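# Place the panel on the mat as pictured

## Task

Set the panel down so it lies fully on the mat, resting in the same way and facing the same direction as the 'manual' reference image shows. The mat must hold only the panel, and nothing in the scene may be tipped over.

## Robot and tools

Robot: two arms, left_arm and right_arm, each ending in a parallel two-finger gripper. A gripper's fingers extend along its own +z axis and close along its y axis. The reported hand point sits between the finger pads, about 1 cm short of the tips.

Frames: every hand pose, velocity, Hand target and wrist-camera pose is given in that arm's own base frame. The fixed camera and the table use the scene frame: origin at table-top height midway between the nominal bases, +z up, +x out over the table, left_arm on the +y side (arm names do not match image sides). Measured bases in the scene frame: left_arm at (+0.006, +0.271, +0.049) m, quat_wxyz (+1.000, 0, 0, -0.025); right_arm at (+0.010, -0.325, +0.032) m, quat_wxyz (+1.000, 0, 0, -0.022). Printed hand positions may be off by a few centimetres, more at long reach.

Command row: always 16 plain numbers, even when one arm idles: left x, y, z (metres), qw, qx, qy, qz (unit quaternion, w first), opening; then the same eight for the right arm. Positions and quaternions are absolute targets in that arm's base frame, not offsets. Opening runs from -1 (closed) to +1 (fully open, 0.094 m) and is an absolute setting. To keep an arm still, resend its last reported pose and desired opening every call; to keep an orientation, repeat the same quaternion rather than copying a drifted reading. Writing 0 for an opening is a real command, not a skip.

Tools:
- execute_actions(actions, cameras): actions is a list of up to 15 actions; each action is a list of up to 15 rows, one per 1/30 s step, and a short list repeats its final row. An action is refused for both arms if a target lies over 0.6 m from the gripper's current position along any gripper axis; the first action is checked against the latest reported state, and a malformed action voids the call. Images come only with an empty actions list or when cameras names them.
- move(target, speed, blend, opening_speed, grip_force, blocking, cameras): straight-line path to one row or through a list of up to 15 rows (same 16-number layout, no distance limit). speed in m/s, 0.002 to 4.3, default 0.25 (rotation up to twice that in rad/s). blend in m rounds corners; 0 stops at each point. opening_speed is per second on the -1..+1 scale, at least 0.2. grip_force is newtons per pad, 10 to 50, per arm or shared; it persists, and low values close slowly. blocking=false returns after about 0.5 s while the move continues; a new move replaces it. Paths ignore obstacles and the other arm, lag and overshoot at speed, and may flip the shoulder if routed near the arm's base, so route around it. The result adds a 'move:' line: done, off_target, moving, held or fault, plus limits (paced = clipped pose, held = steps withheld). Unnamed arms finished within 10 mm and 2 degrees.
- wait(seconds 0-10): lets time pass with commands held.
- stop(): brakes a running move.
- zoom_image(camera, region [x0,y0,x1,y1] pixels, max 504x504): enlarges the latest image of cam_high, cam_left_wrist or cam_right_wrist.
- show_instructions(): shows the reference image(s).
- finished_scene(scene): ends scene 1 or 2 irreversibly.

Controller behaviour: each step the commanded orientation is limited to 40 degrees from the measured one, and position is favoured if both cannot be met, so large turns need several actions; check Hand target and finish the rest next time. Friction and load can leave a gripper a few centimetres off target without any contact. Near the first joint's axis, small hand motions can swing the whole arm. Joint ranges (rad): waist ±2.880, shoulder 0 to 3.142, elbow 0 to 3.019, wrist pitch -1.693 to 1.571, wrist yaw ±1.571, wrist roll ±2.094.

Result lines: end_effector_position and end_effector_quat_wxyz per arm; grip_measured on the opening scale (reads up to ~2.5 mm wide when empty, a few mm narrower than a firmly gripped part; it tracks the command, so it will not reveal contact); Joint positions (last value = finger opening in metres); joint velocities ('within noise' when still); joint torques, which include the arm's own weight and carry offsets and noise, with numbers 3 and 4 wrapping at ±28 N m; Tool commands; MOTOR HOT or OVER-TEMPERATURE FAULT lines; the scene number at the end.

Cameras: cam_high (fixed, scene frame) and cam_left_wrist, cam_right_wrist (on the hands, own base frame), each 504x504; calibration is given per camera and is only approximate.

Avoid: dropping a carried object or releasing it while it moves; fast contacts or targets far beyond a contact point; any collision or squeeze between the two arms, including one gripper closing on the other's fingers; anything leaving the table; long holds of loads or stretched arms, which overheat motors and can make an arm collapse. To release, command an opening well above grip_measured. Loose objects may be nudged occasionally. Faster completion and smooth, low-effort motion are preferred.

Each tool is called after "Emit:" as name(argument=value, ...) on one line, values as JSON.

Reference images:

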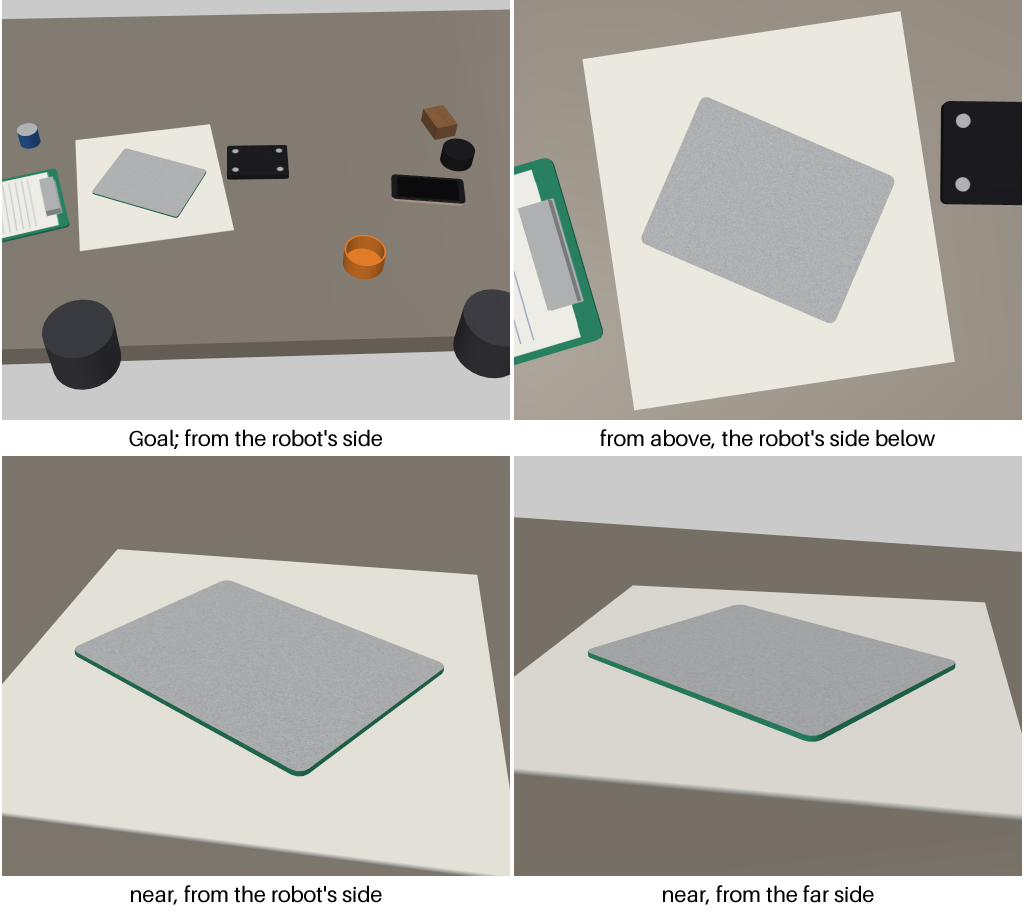

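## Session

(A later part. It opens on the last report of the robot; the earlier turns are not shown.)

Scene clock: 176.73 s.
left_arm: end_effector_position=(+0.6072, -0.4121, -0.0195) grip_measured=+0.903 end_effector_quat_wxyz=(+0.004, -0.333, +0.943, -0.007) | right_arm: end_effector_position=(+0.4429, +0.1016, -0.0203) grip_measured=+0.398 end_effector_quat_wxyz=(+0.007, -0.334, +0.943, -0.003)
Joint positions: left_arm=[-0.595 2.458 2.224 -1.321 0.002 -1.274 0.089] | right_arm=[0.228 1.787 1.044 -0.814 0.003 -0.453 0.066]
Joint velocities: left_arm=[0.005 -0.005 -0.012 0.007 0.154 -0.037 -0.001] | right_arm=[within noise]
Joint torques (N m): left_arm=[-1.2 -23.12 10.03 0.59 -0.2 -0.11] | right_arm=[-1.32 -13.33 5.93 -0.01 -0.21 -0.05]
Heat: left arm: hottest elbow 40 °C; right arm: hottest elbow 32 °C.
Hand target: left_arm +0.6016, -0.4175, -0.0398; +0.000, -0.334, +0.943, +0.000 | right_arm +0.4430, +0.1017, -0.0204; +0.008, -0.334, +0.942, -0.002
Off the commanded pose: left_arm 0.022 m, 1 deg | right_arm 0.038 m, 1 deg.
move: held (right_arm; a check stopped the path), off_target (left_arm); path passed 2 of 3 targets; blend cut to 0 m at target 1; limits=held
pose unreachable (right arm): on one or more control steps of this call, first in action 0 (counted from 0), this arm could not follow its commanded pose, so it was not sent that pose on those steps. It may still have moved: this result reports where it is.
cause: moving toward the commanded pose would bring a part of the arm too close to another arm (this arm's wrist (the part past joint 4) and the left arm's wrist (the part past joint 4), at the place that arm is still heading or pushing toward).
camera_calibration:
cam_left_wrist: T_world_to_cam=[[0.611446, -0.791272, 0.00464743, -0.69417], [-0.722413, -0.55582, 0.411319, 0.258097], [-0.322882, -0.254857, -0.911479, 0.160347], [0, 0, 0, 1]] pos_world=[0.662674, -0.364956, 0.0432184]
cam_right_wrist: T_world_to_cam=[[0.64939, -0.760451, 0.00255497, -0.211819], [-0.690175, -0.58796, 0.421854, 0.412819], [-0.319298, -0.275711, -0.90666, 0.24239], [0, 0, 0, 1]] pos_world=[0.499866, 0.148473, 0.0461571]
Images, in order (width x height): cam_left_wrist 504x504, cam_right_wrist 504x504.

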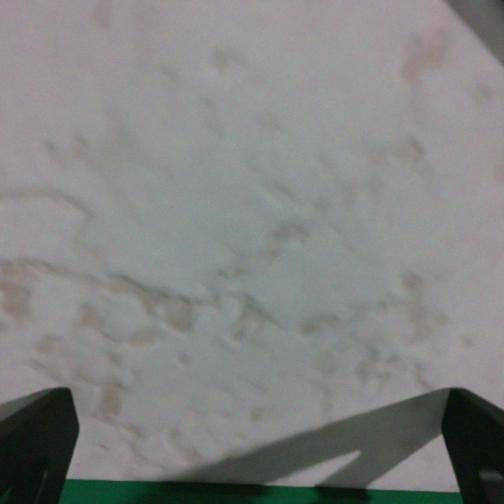

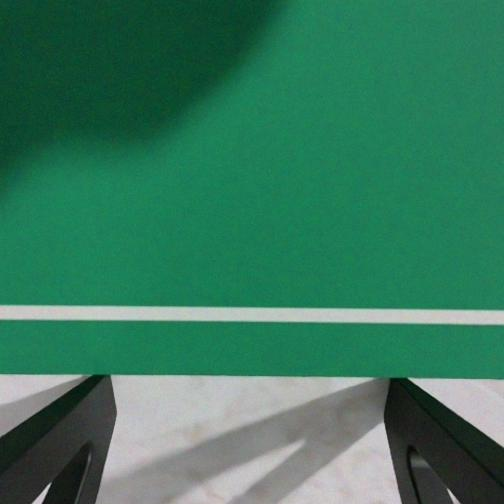

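Emit:
move(target=[[0.598, -0.405, 0.015, 0.0864, -0.3224, 0.9105, -0.2440, -0.95, 0.4430, 0.1017, -0.0260, 0.0, -0.3305, 0.9438, 0.0, 0.4], [0.591, -0.401, -0.036, 0.0864, -0.3224, 0.9105, -0.2440, -0.95, 0.4430, 0.1017, -0.0260, 0.0, -0.3305, 0.9438, 0.0, 0.4]], speed=[0.12, 0.06], blend=[0.0, 0.0], cameras=["cam_left_wrist", "cam_right_wrist"])

Scene clock: 186.73 s.
left_arm: end_effector_position=(+0.5848, -0.4103, -0.0204) grip_measured=-0.947 end_effector_quat_wxyz=(+0.088, -0.313, +0.913, -0.247) | right_arm: end_effector_position=(+0.4429, +0.1016, -0.0203) grip_measured=+0.398 end_effector_quat_wxyz=(+0.007, -0.334, +0.943, -0.003)
Joint positions: left_arm=[-0.572 2.136 1.523 -0.45 0.163 -1.274 0.002] | right_arm=[0.228 1.787 1.044 -0.814 0.003 -0.453 0.066]
Joint torques (N m): left_arm=[1.08 -19.6 9.25 1.85 0.03 0] | right_arm=[-1.2 -11.46 6.23 -0.17 -0.29 0.06]
Heat: left arm: hottest elbow 38 °C; right arm: hottest elbow 31 °C.
Hand target: left_arm +0.5905, -0.4008, -0.0356; +0.086, -0.322, +0.911, -0.244 | right_arm +0.4429, +0.1017, -0.0260; +0.000, -0.331, +0.944, +0.000
Off the commanded pose: left_arm 0.019 m, 1 deg | right_arm 0.006 m, 1 deg.
move: off_target (left_arm)
camera_calibration:
cam_left_wrist: T_world_to_cam=[[0.514123, -0.699311, 0.49663, -0.574413], [-0.856285, -0.385035, 0.344274, 0.390275], [-0.0495345, -0.602256, -0.796765, -0.14738], [0, 0, 0, 1]] pos_world=[0.622205, -0.340185, 0.033482]
cam_right_wrist: T_world_to_cam=[[0.64939, -0.760451, 0.00255497, -0.211819], [-0.690175, -0.58796, 0.421854, 0.412819], [-0.319298, -0.275711, -0.90666, 0.24239], [0, 0, 0, 1]] pos_world=[0.499866, 0.148473, 0.0461571]
Images, in order (width x height): cam_left_wrist 504x504, cam_right_wrist 504x504.

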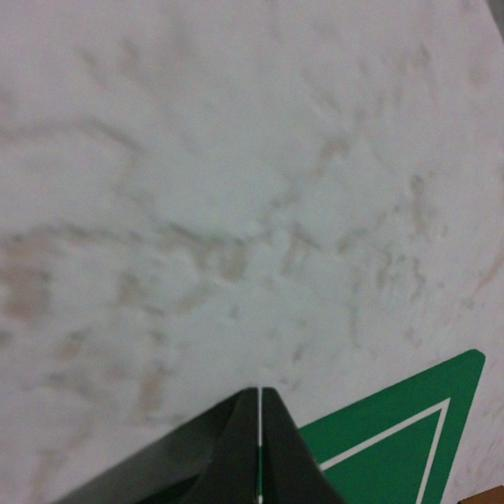

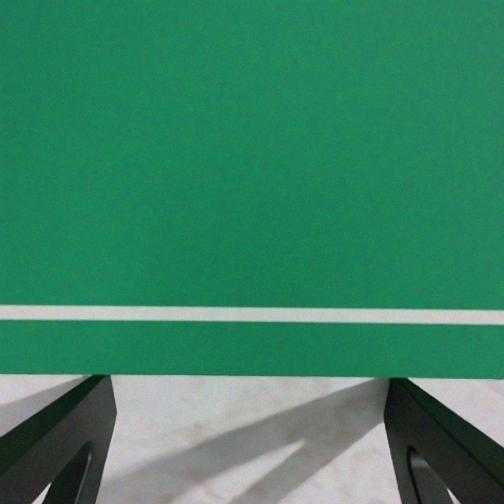

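Emit:
move(target=[0.591, -0.401, -0.036, 0.0864, -0.3224, 0.9105, -0.2440, -0.95, 0.4680, 0.1215, -0.0310, 0.0, -0.3305, 0.9438, 0.0, 0.4], speed=0.06, cameras=["cam_left_wrist", "cam_right_wrist"])

Scene clock: 188.77 s.
left_arm: end_effector_position=(+0.5880, -0.4068, -0.0201) grip_measured=-0.947 end_effector_quat_wxyz=(+0.090, -0.315, +0.912, -0.248) | right_arm: end_effector_position=(+0.4541, +0.1083, -0.0203) grip_measured=+0.398 end_effector_quat_wxyz=(-0.002, -0.331, +0.944, -0.002)
Joint positions: left_arm=[-0.565 2.136 1.523 -0.447 0.162 -1.274 0.002] | right_arm=[0.237 1.821 1.097 -0.851 0.005 -0.437 0.066]
Joint torques (N m): left_arm=[0.62 -19.66 9.28 1.72 0.12 0] | right_arm=[0.56 -10.11 9.14 0.21 -0.32 0.14]
Heat: left arm: hottest elbow 38 °C; right arm: hottest elbow 31 °C.
Hand target: left_arm +0.5907, -0.4008, -0.0356; +0.086, -0.322, +0.911, -0.244 | right_arm +0.4670, +0.1214, -0.0306; +0.000, -0.331, +0.944, +0.000
Off the commanded pose: left_arm 0.017 m, 1 deg | right_arm 0.022 m, 0 deg.
move: off_target (left_arm, right_arm)
camera_calibration:
cam_left_wrist: T_world_to_cam=[[0.517419, -0.695644, 0.498354, -0.574129], [-0.854663, -0.390989, 0.341583, 0.390824], [-0.0427695, -0.602666, -0.796847, -0.14901], [0, 0, 0, 1]] pos_world=[0.624715, -0.336385, 0.0338822]
cam_right_wrist: T_world_to_cam=[[0.644166, -0.764874, -0.00411253, -0.211342], [-0.686722, -0.580699, 0.437267, 0.422353], [-0.336842, -0.278848, -0.899322, 0.256272], [0, 0, 0, 1]] pos_world=[0.512502, 0.155071, 0.0449214]
Images, in order (width x height): cam_left_wrist 504x504, cam_right_wrist 504x504.

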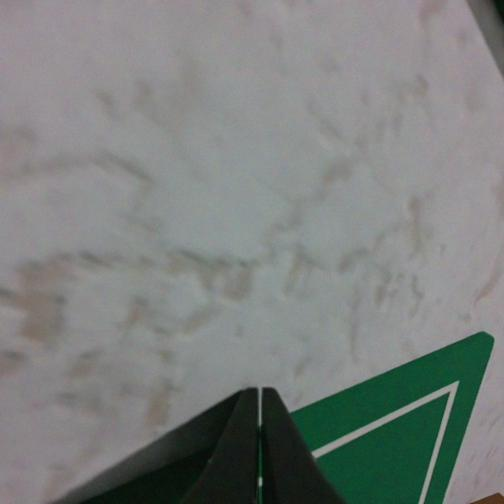

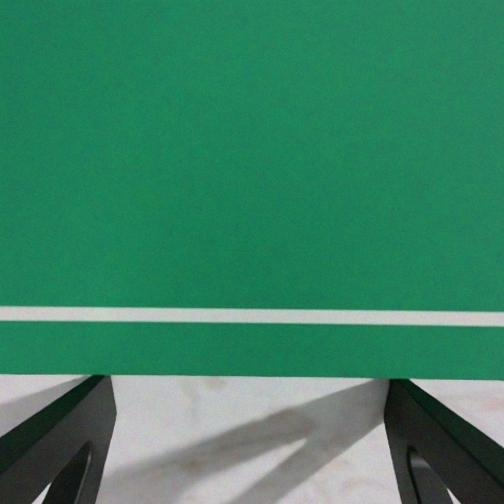

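Emit:
move(target=[[0.591, -0.401, -0.036, 0.0864, -0.3224, 0.9105, -0.2440, -0.95, 0.4780, 0.1295, -0.0280, 0.0, -0.3305, 0.9438, 0.0, 0.4], [0.591, -0.401, -0.036, 0.0864, -0.3224, 0.9105, -0.2440, -0.95, 0.4840, 0.1345, 0.0200, 0.0, -0.3305, 0.9438, 0.0, 0.4]], speed=0.06, blend=[0.003, 0], cameras=["cam_left_wrist", "cam_right_wrist"])

Scene clock: 190.57 s.
left_arm: end_effector_position=(+0.5932, -0.4004, -0.0205) grip_measured=-0.947 end_effector_quat_wxyz=(+0.093, -0.321, +0.909, -0.248) | right_arm: end_effector_position=(+0.4631, +0.1204, -0.0067) grip_measured=+0.398 end_effector_quat_wxyz=(-0.023, -0.331, +0.943, +0.001)
Joint positions: left_arm=[-0.554 2.137 1.523 -0.444 0.16 -1.276 0.002] | right_arm=[0.256 1.844 1.178 -0.951 0.002 -0.419 0.066]
Joint torques (N m): left_arm=[-0.26 -21.48 9.36 1.11 0 0.03] | right_arm=[-0.97 -14.92 6.13 -0.02 -0.11 -0.05]
Heat: left arm: hottest elbow 38 °C; right arm: hottest elbow 31 °C.
Hand target: left_arm +0.5932, -0.4004, -0.0205; +0.093, -0.321, +0.909, -0.248 | right_arm +0.4628, +0.1202, -0.0077; -0.022, -0.331, +0.943, +0.001
Off the commanded pose: left_arm 0.016 m, 1 deg | right_arm 0.037 m, 3 deg.
move: held (left_arm, right_arm; a check stopped the path); path passed 1 of 2 targets; limits=held
pose unreachable (left arm): on one or more control steps of this call, first in action 0 (counted from 0), this arm could not follow its commanded pose, so it was not sent that pose on those steps. It may still have moved: this result reports where it is.
cause: moving toward the commanded pose would bring a part of the arm too close to another arm (this arm's wrist (the part past joint 4) and the right arm's wrist camera, along the way the arms are being sent, or toward where that arm still pushes).
pose unreachable (right arm): on one or more control steps of this call, first in action 0 (counted from 0), this arm could not follow its commanded pose, so it was not sent that pose on those steps. It may still have moved: this result reports where it is.
cause: moving toward the commanded pose would bring a part of the arm too close to another arm (this arm's wrist camera and the left arm's wrist (the part past joint 4), at the place that arm was heading or pushing toward when its own hold began).
camera_calibration:
cam_left_wrist: T_world_to_cam=[[0.52539, -0.688411, 0.500056, -0.573995], [-0.850234, -0.402207, 0.339604, 0.390727], [-0.0326613, -0.603589, -0.796626, -0.151582], [0, 0, 0, 1]] pos_world=[0.62883, -0.329485, 0.0335827]
cam_right_wrist: T_world_to_cam=[[0.644367, -0.764308, -0.025002, -0.208134], [-0.667227, -0.577893, 0.469945, 0.420423], [-0.373631, -0.286135, -0.882342, 0.292882], [0, 0, 0, 1]] pos_world=[0.524062, 0.167684, 0.0556428]
Images, in order (width x height): cam_left_wrist 504x504, cam_right_wrist 504x504.

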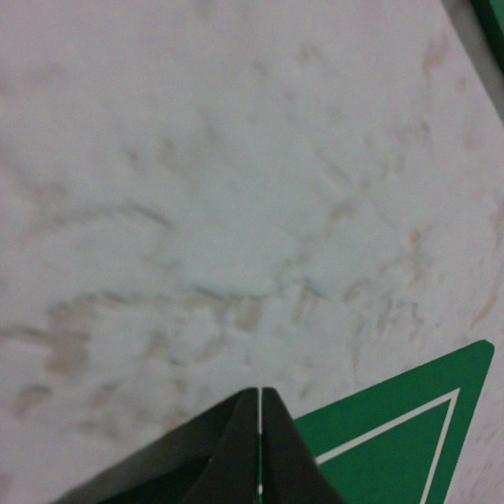

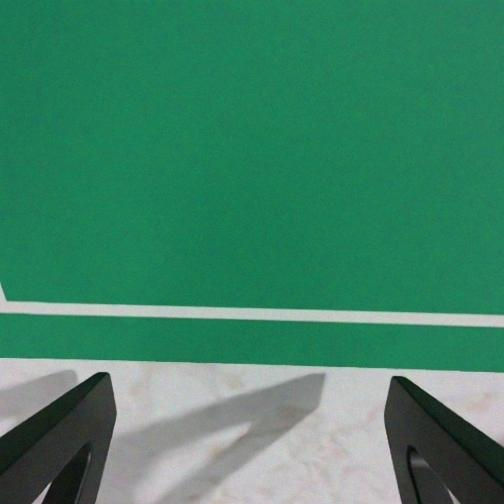

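Emit:
move(target=[[0.590, -0.385, 0.08, 0.0864, -0.3224, 0.9105, -0.2440, -0.95, 0.4400, 0.1000, 0.08, 0.0, -0.3305, 0.9438, 0.0, 0.4], [0.463, -0.369, 0.06, 0.0, 0.4242, 0.9056, 0.0, 0.4, 0.597, 0.070, 0.07, 0.0, 0.4274, 0.9041, 0.0, 0.8], [0.463, -0.369, -0.030, 0.0, 0.4242, 0.9056, 0.0, 0.4, 0.597, 0.070, -0.028, 0.0, 0.4274, 0.9041, 0.0, 0.8]], speed=[0.15, 0.25, 0.08], blend=[0.03, 0.01, 0], cameras=["all"])

Scene clock: 203.57 s.
left_arm: end_effector_position=(+0.4669, -0.3623, -0.0199) grip_measured=+0.397 end_effector_quat_wxyz=(+0.002, +0.411, +0.912, -0.001) | right_arm: end_effector_position=(+0.5974, +0.0757, -0.0135) grip_measured=+0.798 end_effector_quat_wxyz=(+0.006, +0.416, +0.909, +0.004)
Joint positions: left_arm=[-0.659 2.078 1.525 -1.014 0.002 0.189 0.066] | right_arm=[0.127 2.089 1.564 -1.033 0 0.985 0.084]
Joint torques (N m): left_arm=[-1.44 -18.96 8.85 0.68 -0.12 0.13] | right_arm=[-2.32 -16.56 6.64 0.53 -0.06 0.13]
Heat: left arm: hottest elbow 37 °C; right arm: hottest elbow 30 °C.
Hand target: left_arm +0.4629, -0.3689, -0.0298; +0.000, +0.424, +0.906, +0.000 | right_arm +0.5967, +0.0701, -0.0278; +0.000, +0.427, +0.904, +0.000
Off the commanded pose: left_arm 0.013 m, 2 deg | right_arm 0.016 m, 2 deg.
move: off_target (left_arm, right_arm); blend cut to 0 m at target 2; target 2's new opening was sent with left_arm's hand 0.020 m and 2 deg from that target
camera_calibration:
cam_left_wrist: T_world_to_cam=[[-0.763216, -0.646064, -0.0101169, 0.125161], [-0.592248, 0.69321, 0.410734, 0.57624], [-0.258347, 0.31947, -0.911699, 0.305177], [0, 0, 0, 1]] pos_world=[0.515644, -0.416088, 0.0428146]
cam_right_wrist: T_world_to_cam=[[-0.739145, -0.673296, -0.0183405, 0.490759], [-0.615181, 0.663758, 0.425415, 0.361806], [-0.274257, 0.325726, -0.904813, 0.21835], [0, 0, 0, 1]] pos_world=[0.645203, 0.0191526, 0.0526489]

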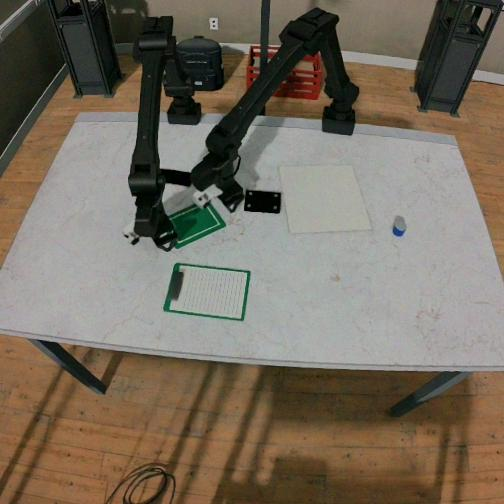

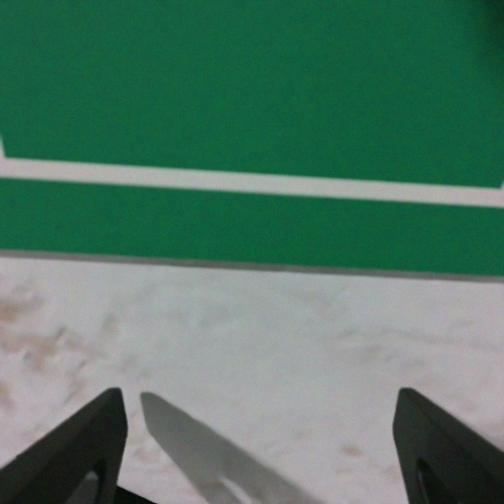

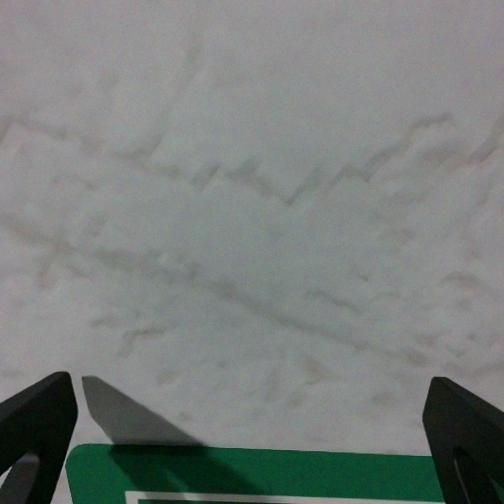

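Emit:
move(target=[[0.463, -0.369, -0.034, 0.0, 0.4242, 0.9056, 0.0, 0.4, 0.585, 0.058, -0.030, 0.0, 0.4274, 0.9041, 0.0, 0.6], [0.485, -0.395, -0.036, 0.0, 0.4242, 0.9056, 0.0, 0.4, 0.577, 0.067, -0.036, 0.0, 0.4274, 0.9041, 0.0, 0.6]], speed=[0.08, 0.06], blend=[0.0, 0.0], cameras=["cam_left_wrist", "cam_right_wrist"])

Scene clock: 207.13 s.
left_arm: end_effector_position=(+0.4853, -0.3805, -0.0249) grip_measured=+0.397 end_effector_quat_wxyz=(+0.005, +0.414, +0.910, -0.001) | right_arm: end_effector_position=(+0.5883, +0.0683, -0.0186) grip_measured=+0.601 end_effector_quat_wxyz=(+0.014, +0.421, +0.907, +0.009)
Joint positions: left_arm=[-0.664 2.139 1.618 -1.04 0 0.189 0.066] | right_arm=[0.116 2.063 1.503 -0.978 -0.001 0.985 0.075]
Joint torques (N m): left_arm=[-1.85 -18.37 12.33 -0.29 -0.03 0.04] | right_arm=[-1.26 -16.85 4.77 0.32 0 0.17]
Heat: left arm: hottest elbow 37 °C; right arm: hottest elbow 30 °C.
Hand target: left_arm +0.4842, -0.3946, -0.0360; +0.000, +0.424, +0.906, +0.000 | right_arm +0.5767, +0.0669, -0.0356; +0.000, +0.427, +0.904, +0.000
Off the commanded pose: left_arm 0.018 m, 1 deg | right_arm 0.021 m, 2 deg.
move: off_target (left_arm, right_arm)
camera_calibration:
cam_left_wrist: T_world_to_cam=[[-0.767061, -0.641429, -0.0136469, 0.130945], [-0.590649, 0.697711, 0.405382, 0.60264], [-0.250502, 0.319013, -0.914046, 0.30723], [0, 0, 0, 1]] pos_world=[0.533353, -0.434487, 0.0383104]
cam_right_wrist: T_world_to_cam=[[-0.745778, -0.665306, -0.0344015, 0.482016], [-0.616003, 0.669006, 0.415898, 0.363247], [-0.253684, 0.331359, -0.90876, 0.201111], [0, 0, 0, 1]] pos_world=[0.634257, 0.0110331, 0.0482701]
Images, in order (width x height): cam_left_wrist 504x504, cam_right_wrist 504x504.

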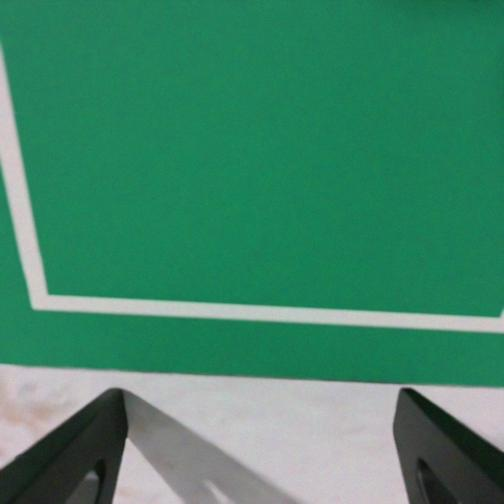

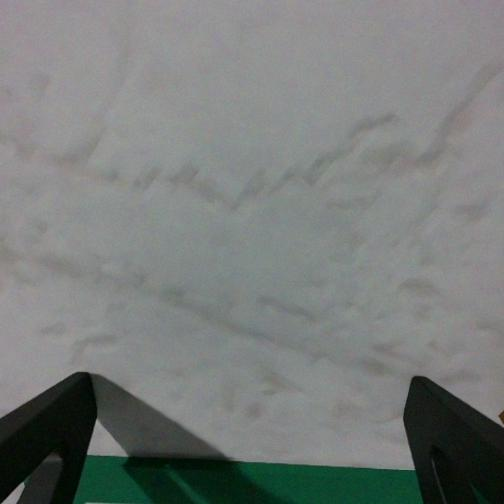

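Emit:
move(target=[[0.500, -0.413, -0.034, 0.0, 0.4242, 0.9056, 0.0, 0.4, 0.575, 0.080, -0.036, 0.0, 0.4274, 0.9041, 0.0, 0.6]], speed=0.06, cameras=["cam_left_wrist", "cam_right_wrist"])

Scene clock: 209.23 s.
left_arm: end_effector_position=(+0.4966, -0.3952, -0.0239) grip_measured=+0.397 end_effector_quat_wxyz=(-0.002, +0.417, +0.909, +0.001) | right_arm: end_effector_position=(+0.5878, +0.0720, -0.0187) grip_measured=+0.601 end_effector_quat_wxyz=(+0.015, +0.424, +0.905, +0.007)
Joint positions: left_arm=[-0.672 2.189 1.712 -1.098 -0.002 0.189 0.066] | right_arm=[0.124 2.062 1.502 -0.977 0.003 1 0.075]
Joint torques (N m): left_arm=[-1.79 -18.84 13.24 0.1 0.03 -0.02] | right_arm=[-0.03 -16.56 4.75 0.31 -0.15 0.18]
Heat: left arm: hottest elbow 37 °C; right arm: hottest elbow 30 °C.
Hand target: left_arm +0.4991, -0.4124, -0.0338; +0.000, +0.424, +0.906, +0.000 | right_arm +0.5747, +0.0796, -0.0357; +0.000, +0.427, +0.904, +0.000
Off the commanded pose: left_arm 0.021 m, 1 deg | right_arm 0.023 m, 2 deg.
move: off_target (left_arm, right_arm)
camera_calibration:
cam_left_wrist: T_world_to_cam=[[-0.772091, -0.635399, -0.0119569, 0.135163], [-0.58076, 0.697808, 0.419262, 0.614632], [-0.258055, 0.330653, -0.907786, 0.32408], [0, 0, 0, 1]] pos_world=[0.544943, -0.45017, 0.0381199]
cam_right_wrist: T_world_to_cam=[[-0.750861, -0.659636, -0.0329842, 0.486647], [-0.611344, 0.675256, 0.412658, 0.357227], [-0.249932, 0.330014, -0.910288, 0.197452], [0, 0, 0, 1]] pos_world=[0.633142, 0.0146284, 0.0483775]
Images, in order (width x height): cam_left_wrist 504x504, cam_right_wrist 504x504.

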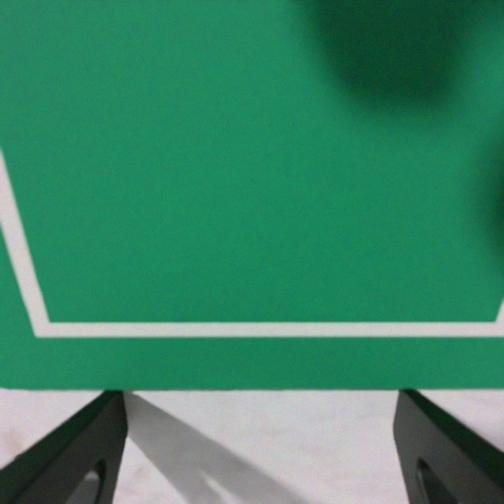

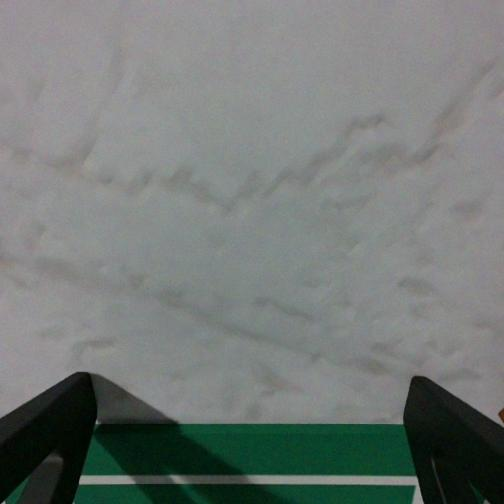

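Emit:
move(target=[[0.505, -0.419, -0.020, 0.0, 0.4242, 0.9056, 0.0, 0.4, 0.571, 0.085, -0.038, 0.0, 0.4274, 0.9041, 0.0, 0.6], [0.508, -0.423, 0.030, 0.0, 0.4242, 0.9056, 0.0, 0.4, 0.571, 0.085, -0.038, 0.0, 0.4274, 0.9041, 0.0, 0.6]], speed=0.06, blend=[0.003, 0], cameras=["cam_left_wrist", "cam_right_wrist"])

Scene clock: 211.03 s.
left_arm: end_effector_position=(+0.4966, -0.3951, -0.0238) grip_measured=+0.397 end_effector_quat_wxyz=(-0.003, +0.417, +0.909, +0.002) | right_arm: end_effector_position=(+0.5880, +0.0720, -0.0180) grip_measured=+0.601 end_effector_quat_wxyz=(+0.016, +0.425, +0.905, +0.008)
Joint positions: left_arm=[-0.672 2.19 1.714 -1.101 -0.002 0.189 0.066] | right_arm=[0.124 2.061 1.502 -0.977 0.004 1.001 0.075]
Joint torques (N m): left_arm=[-0.26 -22.01 9.16 0.13 -0.03 0] | right_arm=[-0.91 -17.79 6.65 -0.01 -0.05 -0.06]
Heat: left arm: hottest elbow 37 °C; right arm: hottest elbow 29 °C.
Hand target: left_arm +0.4967, -0.3952, -0.0237; -0.003, +0.417, +0.909, +0.002 | right_arm +0.5878, +0.0720, -0.0187; +0.015, +0.424, +0.905, +0.007
Off the commanded pose: left_arm 0.062 m, 1 deg | right_arm 0.029 m, 2 deg.
move: held (left_arm, right_arm; a check stopped the path); path passed 0 of 2 targets; limits=held
pose unreachable (left arm): on one or more control steps of this call, first in action 0 (counted from 0), this arm could not follow its commanded pose, so it was not sent that pose on those steps. It may still have moved: this result reports where it is.
cause: moving toward the commanded pose would bring a part of the arm too close to another arm (this arm's wrist (the part past joint 4) and the right arm's wrist (the part past joint 4), at the place that arm was heading or pushing toward when its own hold began).
pose unreachable (right arm): on one or more control steps of this call, first in action 0 (counted from 0), this arm could not follow its commanded pose, so it was not sent that pose on those steps. It may still have moved: this result reports where it is.
cause: moving toward the commanded pose would bring a part of the arm too close to another arm (this arm's wrist (the part past joint 4) and the left arm's wrist (the part past joint 4), along the way the arms are being sent, or toward where that arm still pushes).
camera_calibration:
cam_left_wrist: T_world_to_cam=[[-0.772111, -0.635382, -0.011619, 0.13517], [-0.580152, 0.697299, 0.420949, 0.613962], [-0.259361, 0.33176, -0.90701, 0.325351], [0, 0, 0, 1]] pos_world=[0.544941, -0.450169, 0.0382211]
cam_right_wrist: T_world_to_cam=[[-0.751077, -0.659353, -0.0337247, 0.486916], [-0.611571, 0.675587, 0.41178, 0.357138], [-0.248724, 0.329903, -0.910659, 0.197462], [0, 0, 0, 1]] pos_world=[0.63324, 0.0146282, 0.0491795]
Images, in order (width x height): cam_left_wrist 504x504, cam_right_wrist 504x504.

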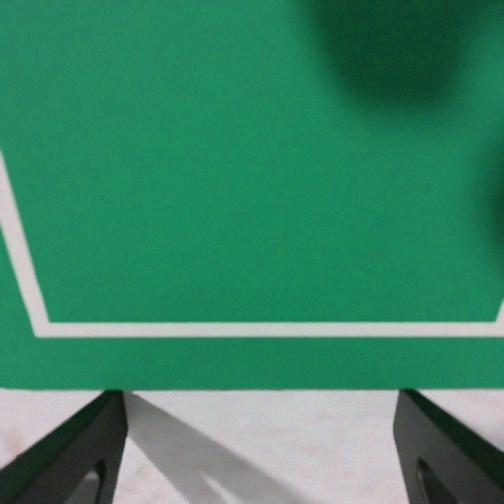

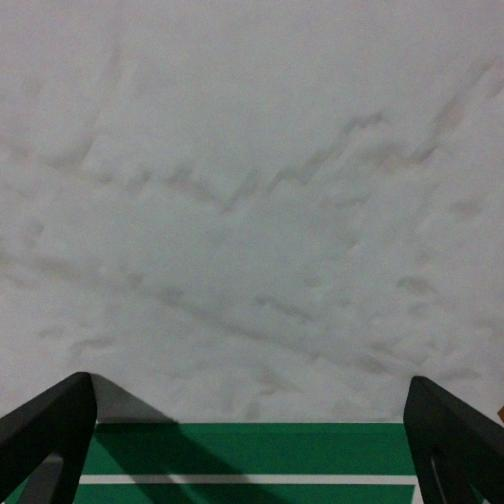

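Emit:
move(target=[[0.4967, -0.3952, -0.0300, 0.0, 0.4242, 0.9056, 0.0, 0.4, 0.595, 0.058, 0.010, 0.0, 0.4274, 0.9041, 0.0, -0.9], [0.4967, -0.3952, -0.0300, 0.0, 0.4242, 0.9056, 0.0, 0.4, 0.592, 0.055, 0.005, 0.1106, 0.4128, 0.8733, 0.2340, -0.9], [0.4967, -0.3952, -0.0300, 0.0, 0.4242, 0.9056, 0.0, 0.4, 0.592, 0.055, -0.036, 0.1106, 0.4128, 0.8733, 0.2340, -0.9]], speed=[0.1, 0.2, 0.08], blend=[0.005, 0.005, 0], cameras=["cam_left_wrist", "cam_right_wrist"])

Scene clock: 215.97 s.
left_arm: end_effector_position=(+0.4964, -0.3949, -0.0242) grip_measured=+0.397 end_effector_quat_wxyz=(-0.003, +0.418, +0.909, +0.002) | right_arm: end_effector_position=(+0.5957, +0.0594, -0.0159) grip_measured=-0.899 end_effector_quat_wxyz=(+0.119, +0.411, +0.872, +0.240)
Joint positions: left_arm=[-0.672 2.19 1.712 -1.099 -0.002 0.19 0.066] | right_arm=[0.008 1.923 1.165 -0.37 -0.323 0.962 0.005]
Joint torques (N m): left_arm=[-0.21 -21.66 8.35 0.91 0.03 0.13] | right_arm=[-2.08 -13.04 5.87 1.52 -0.24 -0.19]
Heat: left arm: hottest elbow 36 °C; right arm: hottest elbow 29 °C.
Hand target: left_arm +0.4966, -0.3952, -0.0299; +0.000, +0.424, +0.906, +0.000 | right_arm +0.5913, +0.0550, -0.0355; +0.111, +0.413, +0.873, +0.234
Off the commanded pose: left_arm 0.006 m, 1 deg | right_arm 0.021 m, 1 deg.
move: off_target (right_arm)
camera_calibration:
cam_left_wrist: T_world_to_cam=[[-0.772571, -0.63482, -0.0117055, 0.135582], [-0.57977, 0.697821, 0.42061, 0.613984], [-0.258843, 0.331738, -0.907166, 0.324617], [0, 0, 0, 1]] pos_world=[0.544742, -0.450069, 0.0378208]
cam_right_wrist: T_world_to_cam=[[-0.639095, -0.565244, -0.521591, 0.404383], [-0.764215, 0.543212, 0.347702, 0.467256], [0.0867977, 0.620822, -0.779132, -0.00961071], [0, 0, 0, 1]] pos_world=[0.616357, -0.0192773, 0.0409685]
Images, in order (width x height): cam_left_wrist 504x504, cam_right_wrist 504x504.

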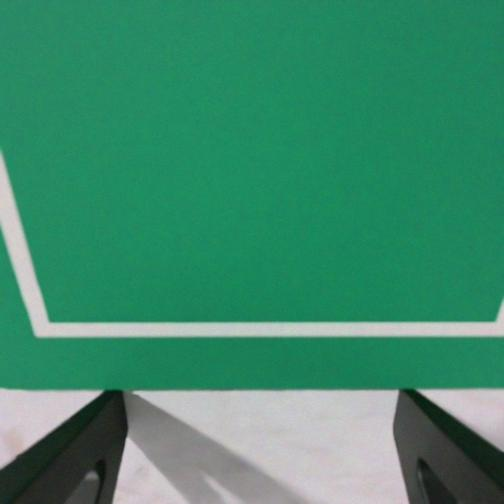

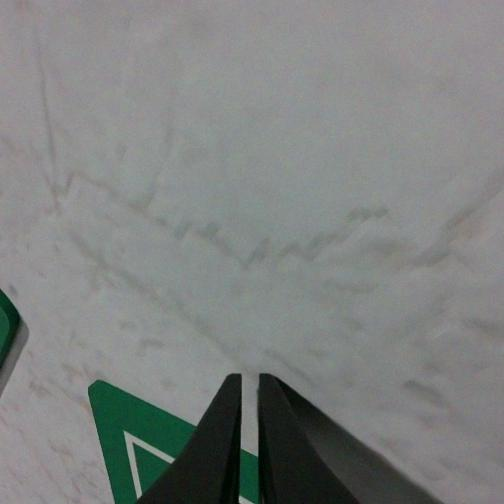

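Emit:
move(target=[[0.500, -0.413, -0.028, 0.0, 0.4242, 0.9056, 0.0, 0.4, 0.570, 0.084, -0.037, 0.1106, 0.4128, 0.8733, 0.2340, -0.9], [0.508, -0.423, 0.030, 0.0, 0.4242, 0.9056, 0.0, 0.4, 0.568, 0.086, -0.037, 0.1106, 0.4128, 0.8733, 0.2340, -0.9]], speed=[0.06, 0.06], blend=[0.003, 0], cameras=["cam_left_wrist", "cam_right_wrist"])

Scene clock: 219.90 s.
left_arm: end_effector_position=(+0.5031, -0.4041, +0.0119) grip_measured=+0.397 end_effector_quat_wxyz=(-0.017, +0.420, +0.907, +0.005) | right_arm: end_effector_position=(+0.5859, +0.0730, -0.0172) grip_measured=-0.899 end_effector_quat_wxyz=(+0.135, +0.410, +0.869, +0.242)
Joint positions: left_arm=[-0.676 2.195 1.825 -1.237 -0.002 0.19 0.066] | right_arm=[0.038 1.898 1.107 -0.296 -0.297 0.995 0.005]
Joint torques (N m): left_arm=[-1.67 -22.71 13.86 -0.5 0.05 -0.07] | right_arm=[0.79 -14.04 4.05 0.68 -0.19 0.07]
Heat: left arm: hottest elbow 37 °C; right arm: hottest elbow 29 °C.
Hand target: left_arm +0.5072, -0.4226, +0.0303; +0.000, +0.424, +0.906, +0.000 | right_arm +0.5679, +0.0853, -0.0362; +0.111, +0.413, +0.873, +0.234
Off the commanded pose: left_arm 0.027 m, 2 deg | right_arm 0.030 m, 3 deg.
move: off_target (left_arm, right_arm)
camera_calibration:
cam_left_wrist: T_world_to_cam=[[-0.775654, -0.631135, -0.00548703, 0.138367], [-0.566524, 0.692364, 0.446859, 0.599877], [-0.278229, 0.349716, -0.894588, 0.378992], [0, 0, 0, 1]] pos_world=[0.552616, -0.460545, 0.0717405]
cam_right_wrist: T_world_to_cam=[[-0.627871, -0.563768, -0.536604, 0.39827], [-0.769492, 0.553169, 0.319197, 0.454727], [0.11688, 0.613327, -0.781133, -0.0352782], [0, 0, 0, 1]] pos_world=[0.604094, -0.00537242, 0.0410085]
Images, in order (width x height): cam_left_wrist 504x504, cam_right_wrist 504x504.

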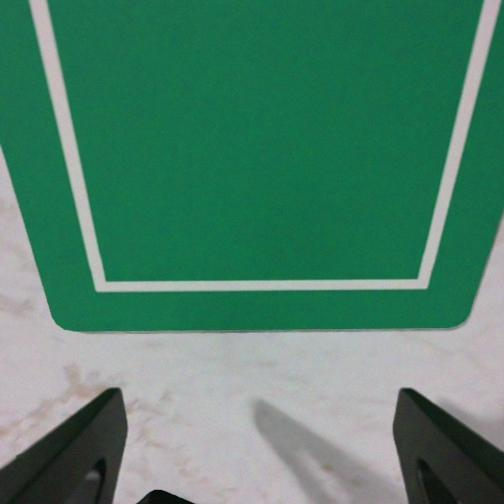

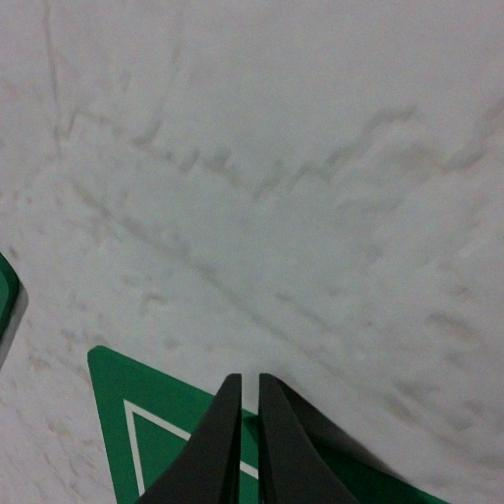

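Emit:
move(target=[[0.482, -0.378, 0.020, 0.0, 0.4242, 0.9056, 0.0, -0.9, 0.568, 0.085, -0.037, 0.1106, 0.4128, 0.8733, 0.2340, -0.9], [0.486, -0.385, 0.010, -0.1098, 0.4097, 0.8747, -0.2344, -0.9, 0.568, 0.085, -0.037, 0.1106, 0.4128, 0.8733, 0.2340, -0.9], [0.486, -0.385, -0.036, -0.1098, 0.4097, 0.8747, -0.2344, -0.9, 0.568, 0.085, -0.037, 0.1106, 0.4128, 0.8733, 0.2340, -0.9]], speed=[0.1, 0.2, 0.08], blend=[0.005, 0.005, 0], cameras=["cam_left_wrist", "cam_right_wrist"])

Scene clock: 224.40 s.
left_arm: end_effector_position=(+0.4715, -0.3852, -0.0257) grip_measured=-0.897 end_effector_quat_wxyz=(-0.121, +0.406, +0.875, -0.233) | right_arm: end_effector_position=(+0.5859, +0.0730, -0.0172) grip_measured=-0.899 end_effector_quat_wxyz=(+0.135, +0.410, +0.869, +0.242)
Joint positions: left_arm=[-0.549 2.259 1.759 -1.277 0.493 0.372 0.005] | right_arm=[0.038 1.898 1.107 -0.296 -0.297 0.995 0.005]
Joint torques (N m): left_arm=[0.91 -19.96 11.18 0.43 0.22 0.16] | right_arm=[0.85 -13.86 4.07 0.65 -0.23 0.05]
Heat: left arm: hottest elbow 37 °C; right arm: hottest elbow 28 °C.
Hand target: left_arm +0.4855, -0.3845, -0.0357; -0.110, +0.410, +0.875, -0.234 | right_arm +0.5679, +0.0843, -0.0363; +0.111, +0.413, +0.873, +0.234
Off the commanded pose: left_arm 0.018 m, 1 deg | right_arm 0.029 m, 3 deg.
move: off_target (left_arm, right_arm)
camera_calibration:
cam_left_wrist: T_world_to_cam=[[-0.671936, -0.549568, 0.496465, 0.121015], [-0.407925, 0.83413, 0.371248, 0.563652], [-0.618142, 0.0469342, -0.784664, 0.376382], [0, 0, 0, 1]] pos_world=[0.5439, -0.421318, 0.0259996]
cam_right_wrist: T_world_to_cam=[[-0.627871, -0.563768, -0.536604, 0.39827], [-0.769492, 0.553169, 0.319197, 0.454727], [0.11688, 0.613327, -0.781133, -0.0352782], [0, 0, 0, 1]] pos_world=[0.604094, -0.00537242, 0.0410085]
Images, in order (width x height): cam_left_wrist 504x504, cam_right_wrist 504x504.

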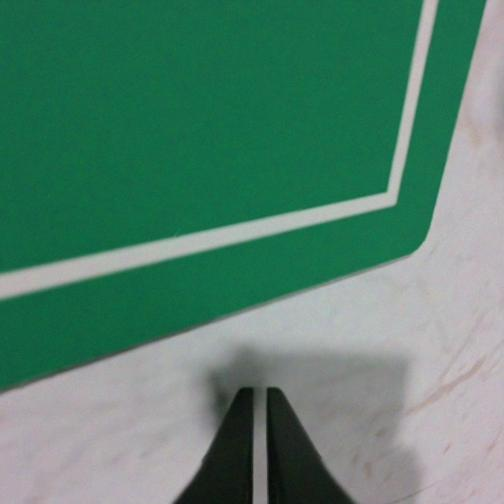

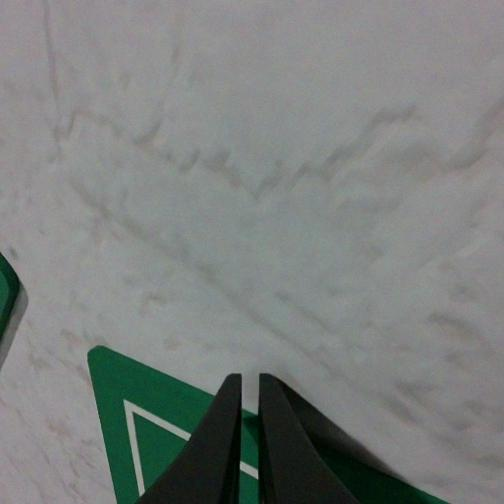

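Emit:
move(target=[[0.504, -0.366, -0.032, -0.1098, 0.4097, 0.8747, -0.2344, -0.9, 0.568, 0.085, -0.037, 0.1106, 0.4128, 0.8733, 0.2340, -0.9], [0.543, -0.422, -0.034, -0.1098, 0.4097, 0.8747, -0.2344, -0.9, 0.564, 0.090, -0.037, 0.1106, 0.4128, 0.8733, 0.2340, -0.9]], speed=[0.1, 0.06], blend=[0.005, 0], cameras=["cam_left_wrist", "cam_right_wrist"])

Scene clock: 227.40 s.
left_arm: end_effector_position=(+0.5233, -0.3904, -0.0235) grip_measured=-0.898 end_effector_quat_wxyz=(-0.144, +0.396, +0.878, -0.227) | right_arm: end_effector_position=(+0.5878, +0.0636, -0.0174) grip_measured=-0.899 end_effector_quat_wxyz=(+0.148, +0.419, +0.865, +0.233)
Joint positions: left_arm=[-0.517 2.419 2.061 -1.483 0.48 0.396 0.005] | right_arm=[0.031 1.895 1.1 -0.279 -0.268 1.001 0.005]
Joint torques (N m): left_arm=[-2.26 -20.54 16.24 1.81 0.81 -0.06] | right_arm=[2.14 -13.8 3.71 0.21 -1.15 0.08]
Heat: left arm: hottest elbow 37 °C; right arm: hottest elbow 28 °C.
Hand target: left_arm +0.5397, -0.4202, -0.0322; -0.109, +0.410, +0.874, -0.235 | right_arm +0.5637, +0.0885, -0.0363; +0.111, +0.413, +0.873, +0.233
Off the commanded pose: left_arm 0.039 m, 4 deg | right_arm 0.041 m, 4 deg.
move: off_target (left_arm, right_arm)
camera_calibration:
cam_left_wrist: T_world_to_cam=[[-0.647455, -0.571054, 0.504677, 0.130834], [-0.398809, 0.818183, 0.414158, 0.578249], [-0.649425, 0.0668793, -0.757479, 0.435069], [0, 0, 0, 1]] pos_world=[0.597864, -0.427498, 0.02404]
cam_right_wrist: T_world_to_cam=[[-0.63657, -0.559038, -0.531277, 0.398966], [-0.757992, 0.580557, 0.297325, 0.452568], [0.142221, 0.591972, -0.793311, -0.043663], [0, 0, 0, 1]] pos_world=[0.603222, -0.0138573, 0.0427632]
Images, in order (width x height): cam_left_wrist 504x504, cam_right_wrist 504x504.

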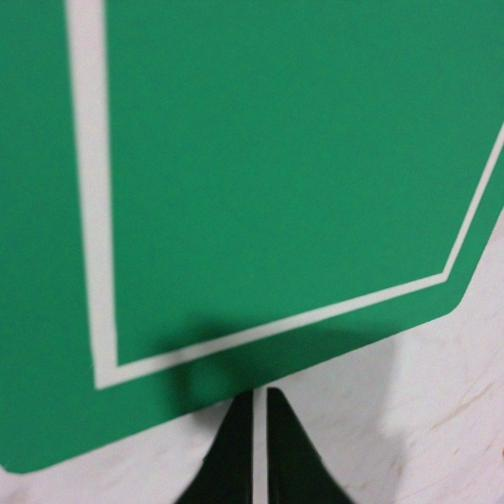

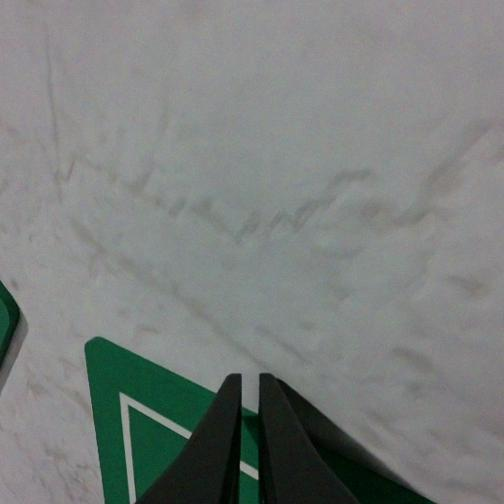

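Emit:
move(target=[[0.547, -0.428, 0.030, -0.1098, 0.4097, 0.8747, -0.2344, -0.9, 0.562, 0.093, -0.037, 0.1106, 0.4128, 0.8733, 0.2340, -0.9]], speed=0.06, cameras=["cam_left_wrist", "cam_right_wrist"])

Scene clock: 229.50 s.
left_arm: end_effector_position=(+0.5447, -0.4140, +0.0252) grip_measured=-0.898 end_effector_quat_wxyz=(-0.114, +0.407, +0.875, -0.235) | right_arm: end_effector_position=(+0.5822, +0.0748, -0.0172) grip_measured=-0.899 end_effector_quat_wxyz=(+0.140, +0.414, +0.867, +0.240)
Joint positions: left_arm=[-0.529 2.423 2.209 -1.559 0.492 0.393 0.005] | right_arm=[0.046 1.888 1.089 -0.279 -0.283 1.008 0.005]
Joint torques (N m): left_arm=[-1.55 -23.41 14.13 -0.85 0.33 -0.1] | right_arm=[1.26 -14.15 3.9 0.49 -0.49 0.1]
Heat: left arm: hottest elbow 37 °C; right arm: hottest elbow 28 °C.
Hand target: left_arm +0.5465, -0.4276, +0.0302; -0.109, +0.410, +0.875, -0.235 | right_arm +0.5619, +0.0919, -0.0362; +0.111, +0.413, +0.873, +0.234
Off the commanded pose: left_arm 0.015 m, 1 deg | right_arm 0.034 m, 3 deg.
move: off_target (left_arm, right_arm)
camera_calibration:
cam_left_wrist: T_world_to_cam=[[-0.676859, -0.545332, 0.494445, 0.133537], [-0.413167, 0.837359, 0.357942, 0.603187], [-0.609225, 0.0379878, -0.792087, 0.454523], [0, 0, 0, 1]] pos_world=[0.61651, -0.449529, 0.0780885]
cam_right_wrist: T_world_to_cam=[[-0.630911, -0.560634, -0.536321, 0.398408], [-0.765397, 0.562868, 0.312005, 0.447674], [0.126957, 0.607346, -0.784227, -0.0414088], [0, 0, 0, 1]] pos_world=[0.599266, -0.00347074, 0.0415244]
Images, in order (width x height): cam_left_wrist 504x504, cam_right_wrist 504x504.

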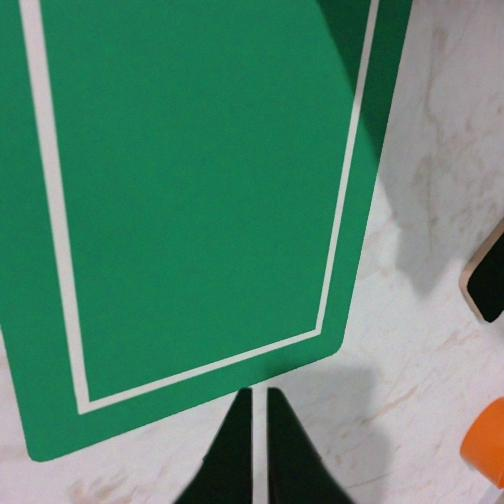

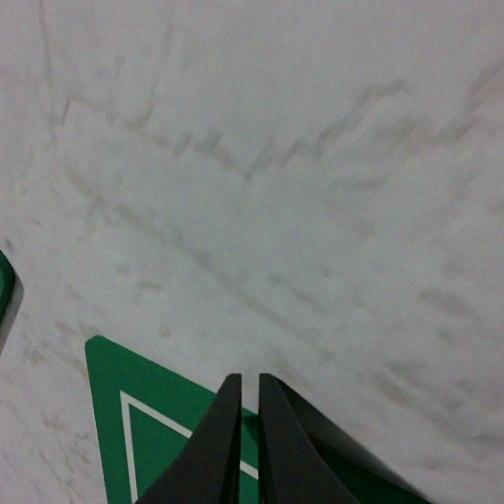

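Emit:
move(target=[[0.500, -0.363, 0.025, -0.1098, 0.4097, 0.8747, -0.2344, -0.95, 0.570, 0.081, -0.037, 0.1106, 0.4128, 0.8733, 0.2340, -0.9], [0.500, -0.363, -0.034, -0.1098, 0.4097, 0.8747, -0.2344, -0.95, 0.570, 0.081, -0.037, 0.1106, 0.4128, 0.8733, 0.2340, -0.9], [0.543, -0.422, -0.034, -0.1098, 0.4097, 0.8747, -0.2344, -0.95, 0.564, 0.090, -0.037, 0.1106, 0.4128, 0.8733, 0.2340, -0.9], [0.580, -0.460, -0.030, -0.1098, 0.4097, 0.8747, -0.2344, -0.95, 0.550, 0.1135, -0.037, 0.1106, 0.4128, 0.8733, 0.2340, -0.9]], speed=[0.12, 0.08, 0.07, 0.07], blend=[0.005, 0.003, 0.01, 0], cameras=["cam_left_wrist"])

Scene clock: 238.60 s.
left_arm: end_effector_position=(+0.5854, -0.4323, -0.0208) grip_measured=-0.948 end_effector_quat_wxyz=(-0.114, +0.396, +0.881, -0.233) | right_arm: end_effector_position=(+0.5669, +0.1135, -0.0145) grip_measured=-0.899 end_effector_quat_wxyz=(+0.134, +0.402, +0.872, +0.246)
Joint positions: left_arm=[-0.523 2.658 2.542 -1.654 0.49 0.373 0.002] | right_arm=[0.117 1.863 1.053 -0.255 -0.273 1.052 0.005]
Joint torques (N m): left_arm=[-3.19 -23.47 14.74 0.05 0.54 -0.06] | right_arm=[-1.14 -12.92 4.1 0.69 -0.19 0.07]
Heat: left arm: hottest elbow 38 °C; right arm: hottest shoulder 27 °C.
Hand target: left_arm +0.5782, -0.4586, -0.0296; -0.108, +0.409, +0.875, -0.235 | right_arm +0.5498, +0.1133, -0.0362; +0.111, +0.413, +0.873, +0.234
Off the commanded pose: left_arm 0.030 m, 2 deg | right_arm 0.028 m, 3 deg.
move: off_target (left_arm, right_arm)
camera_calibration:
cam_left_wrist: T_world_to_cam=[[-0.662947, -0.564588, 0.491672, 0.157304], [-0.431157, 0.824809, 0.365778, 0.656966], [-0.612049, 0.0305038, -0.790231, 0.442069], [0, 0, 0, 1]] pos_world=[0.658108, -0.466544, 0.0316908]
Images, in order (width x height): cam_left_wrist 504x504.

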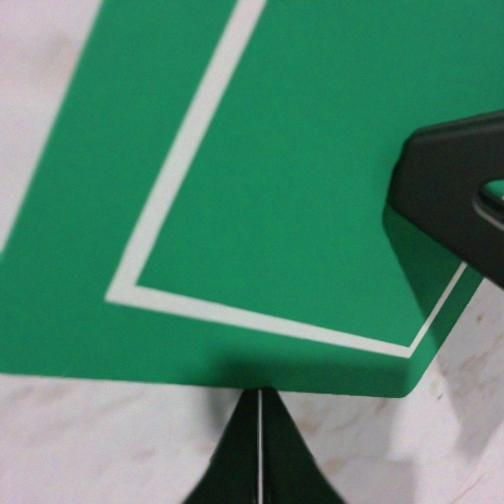

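Emit:
zoom_image(camera="cam_high", region=[150, 0, 400, 150])

This scene's latest camera images include none from cam_high. They are from: cam_left_wrist. cam_high's image comes with the result of a call that names it in "cameras".

Emit:
move(target=[[0.55, -0.40, 0.08, -0.1098, 0.4097, 0.8747, -0.2344, -0.95, 0.575, 0.095, 0.08, 0.1106, 0.4128, 0.8733, 0.2340, -0.9], [0.40, -0.15, 0.25, 0.0, 0.4242, 0.9056, 0.0, 0.4, 0.42, 0.0, 0.22, 0.0, 0.0, 1.0, 0.0, 0.5]], speed=[0.15, 0.35], blend=[0.03, 0], cameras=["all"])

Emit:
zoom_image(camera="cam_high", region=[150, 0, 400, 150])

Scene clock: 252.43 s.
left_arm: end_effector_position=(+0.3995, -0.1570, +0.2504) grip_measured=+0.396 end_effector_quat_wxyz=(+0.005, +0.424, +0.906, -0.001) | right_arm: end_effector_position=(+0.4086, +0.0047, +0.2006) grip_measured=+0.498 end_effector_quat_wxyz=(-0.020, +0.002, +1.000, +0.000)
Joint positions: left_arm=[-0.372 1.454 1.412 -1.519 0.002 0.503 0.066] | right_arm=[0.012 1.447 1.272 -1.436 -0.001 0.017 0.07]
Joint torques (N m): left_arm=[1.08 -13.16 10.45 -0.28 -0.1 0.13] | right_arm=[-2.67 -10.99 11.37 -0.68 -0.02 -0.21]
Heat: left arm: hottest elbow 41 °C; right arm: hottest elbow 27 °C.
Hand target: left_arm +0.4000, -0.1501, +0.2500; +0.000, +0.424, +0.906, +0.000 | right_arm +0.4193, +0.0001, +0.2199; +0.000, +0.000, +1.000, +0.000
Off the commanded pose: left_arm 0.007 m, 1 deg | right_arm 0.023 m, 2 deg.
move: off_target (right_arm); target 2's new opening was sent with right_arm's hand 0.023 m and 2 deg from that target
camera_calibration:
cam_left_wrist: T_world_to_cam=[[-0.781035, -0.624328, -0.0140952, 0.220639], [-0.575201, 0.710421, 0.405519, 0.280234], [-0.243164, 0.324832, -0.913978, 0.46406], [0, 0, 0, 1]] pos_world=[0.446361, -0.212075, 0.31361]
cam_right_wrist: T_world_to_cam=[[0.0210128, -0.999743, -0.00848245, -0.00371761], [-0.883396, -0.0225389, 0.468085, 0.305949], [-0.468156, -0.00234241, -0.883642, 0.459903], [0, 0, 0, 1]] pos_world=[0.485659, 0.00425638, 0.263148]

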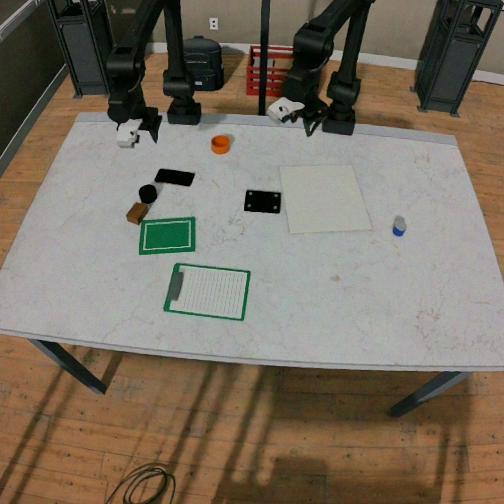

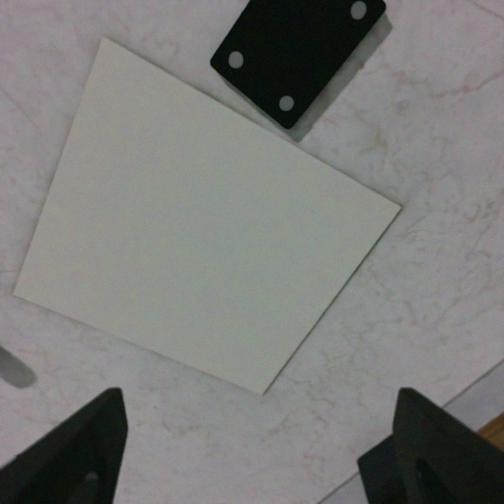

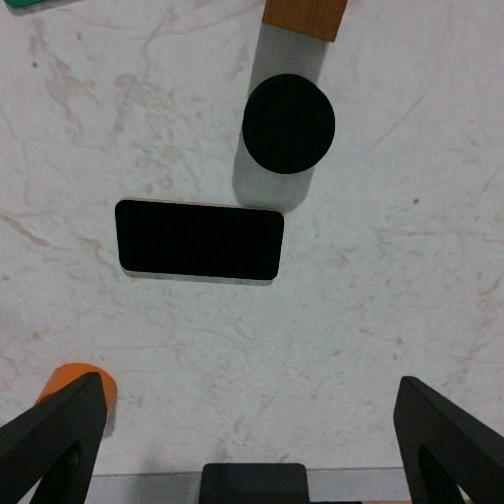

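Scaled by 2.016 from the camera's 504x504 image, which has a finer 720x720 frame.

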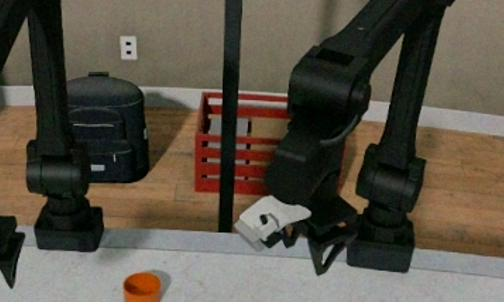

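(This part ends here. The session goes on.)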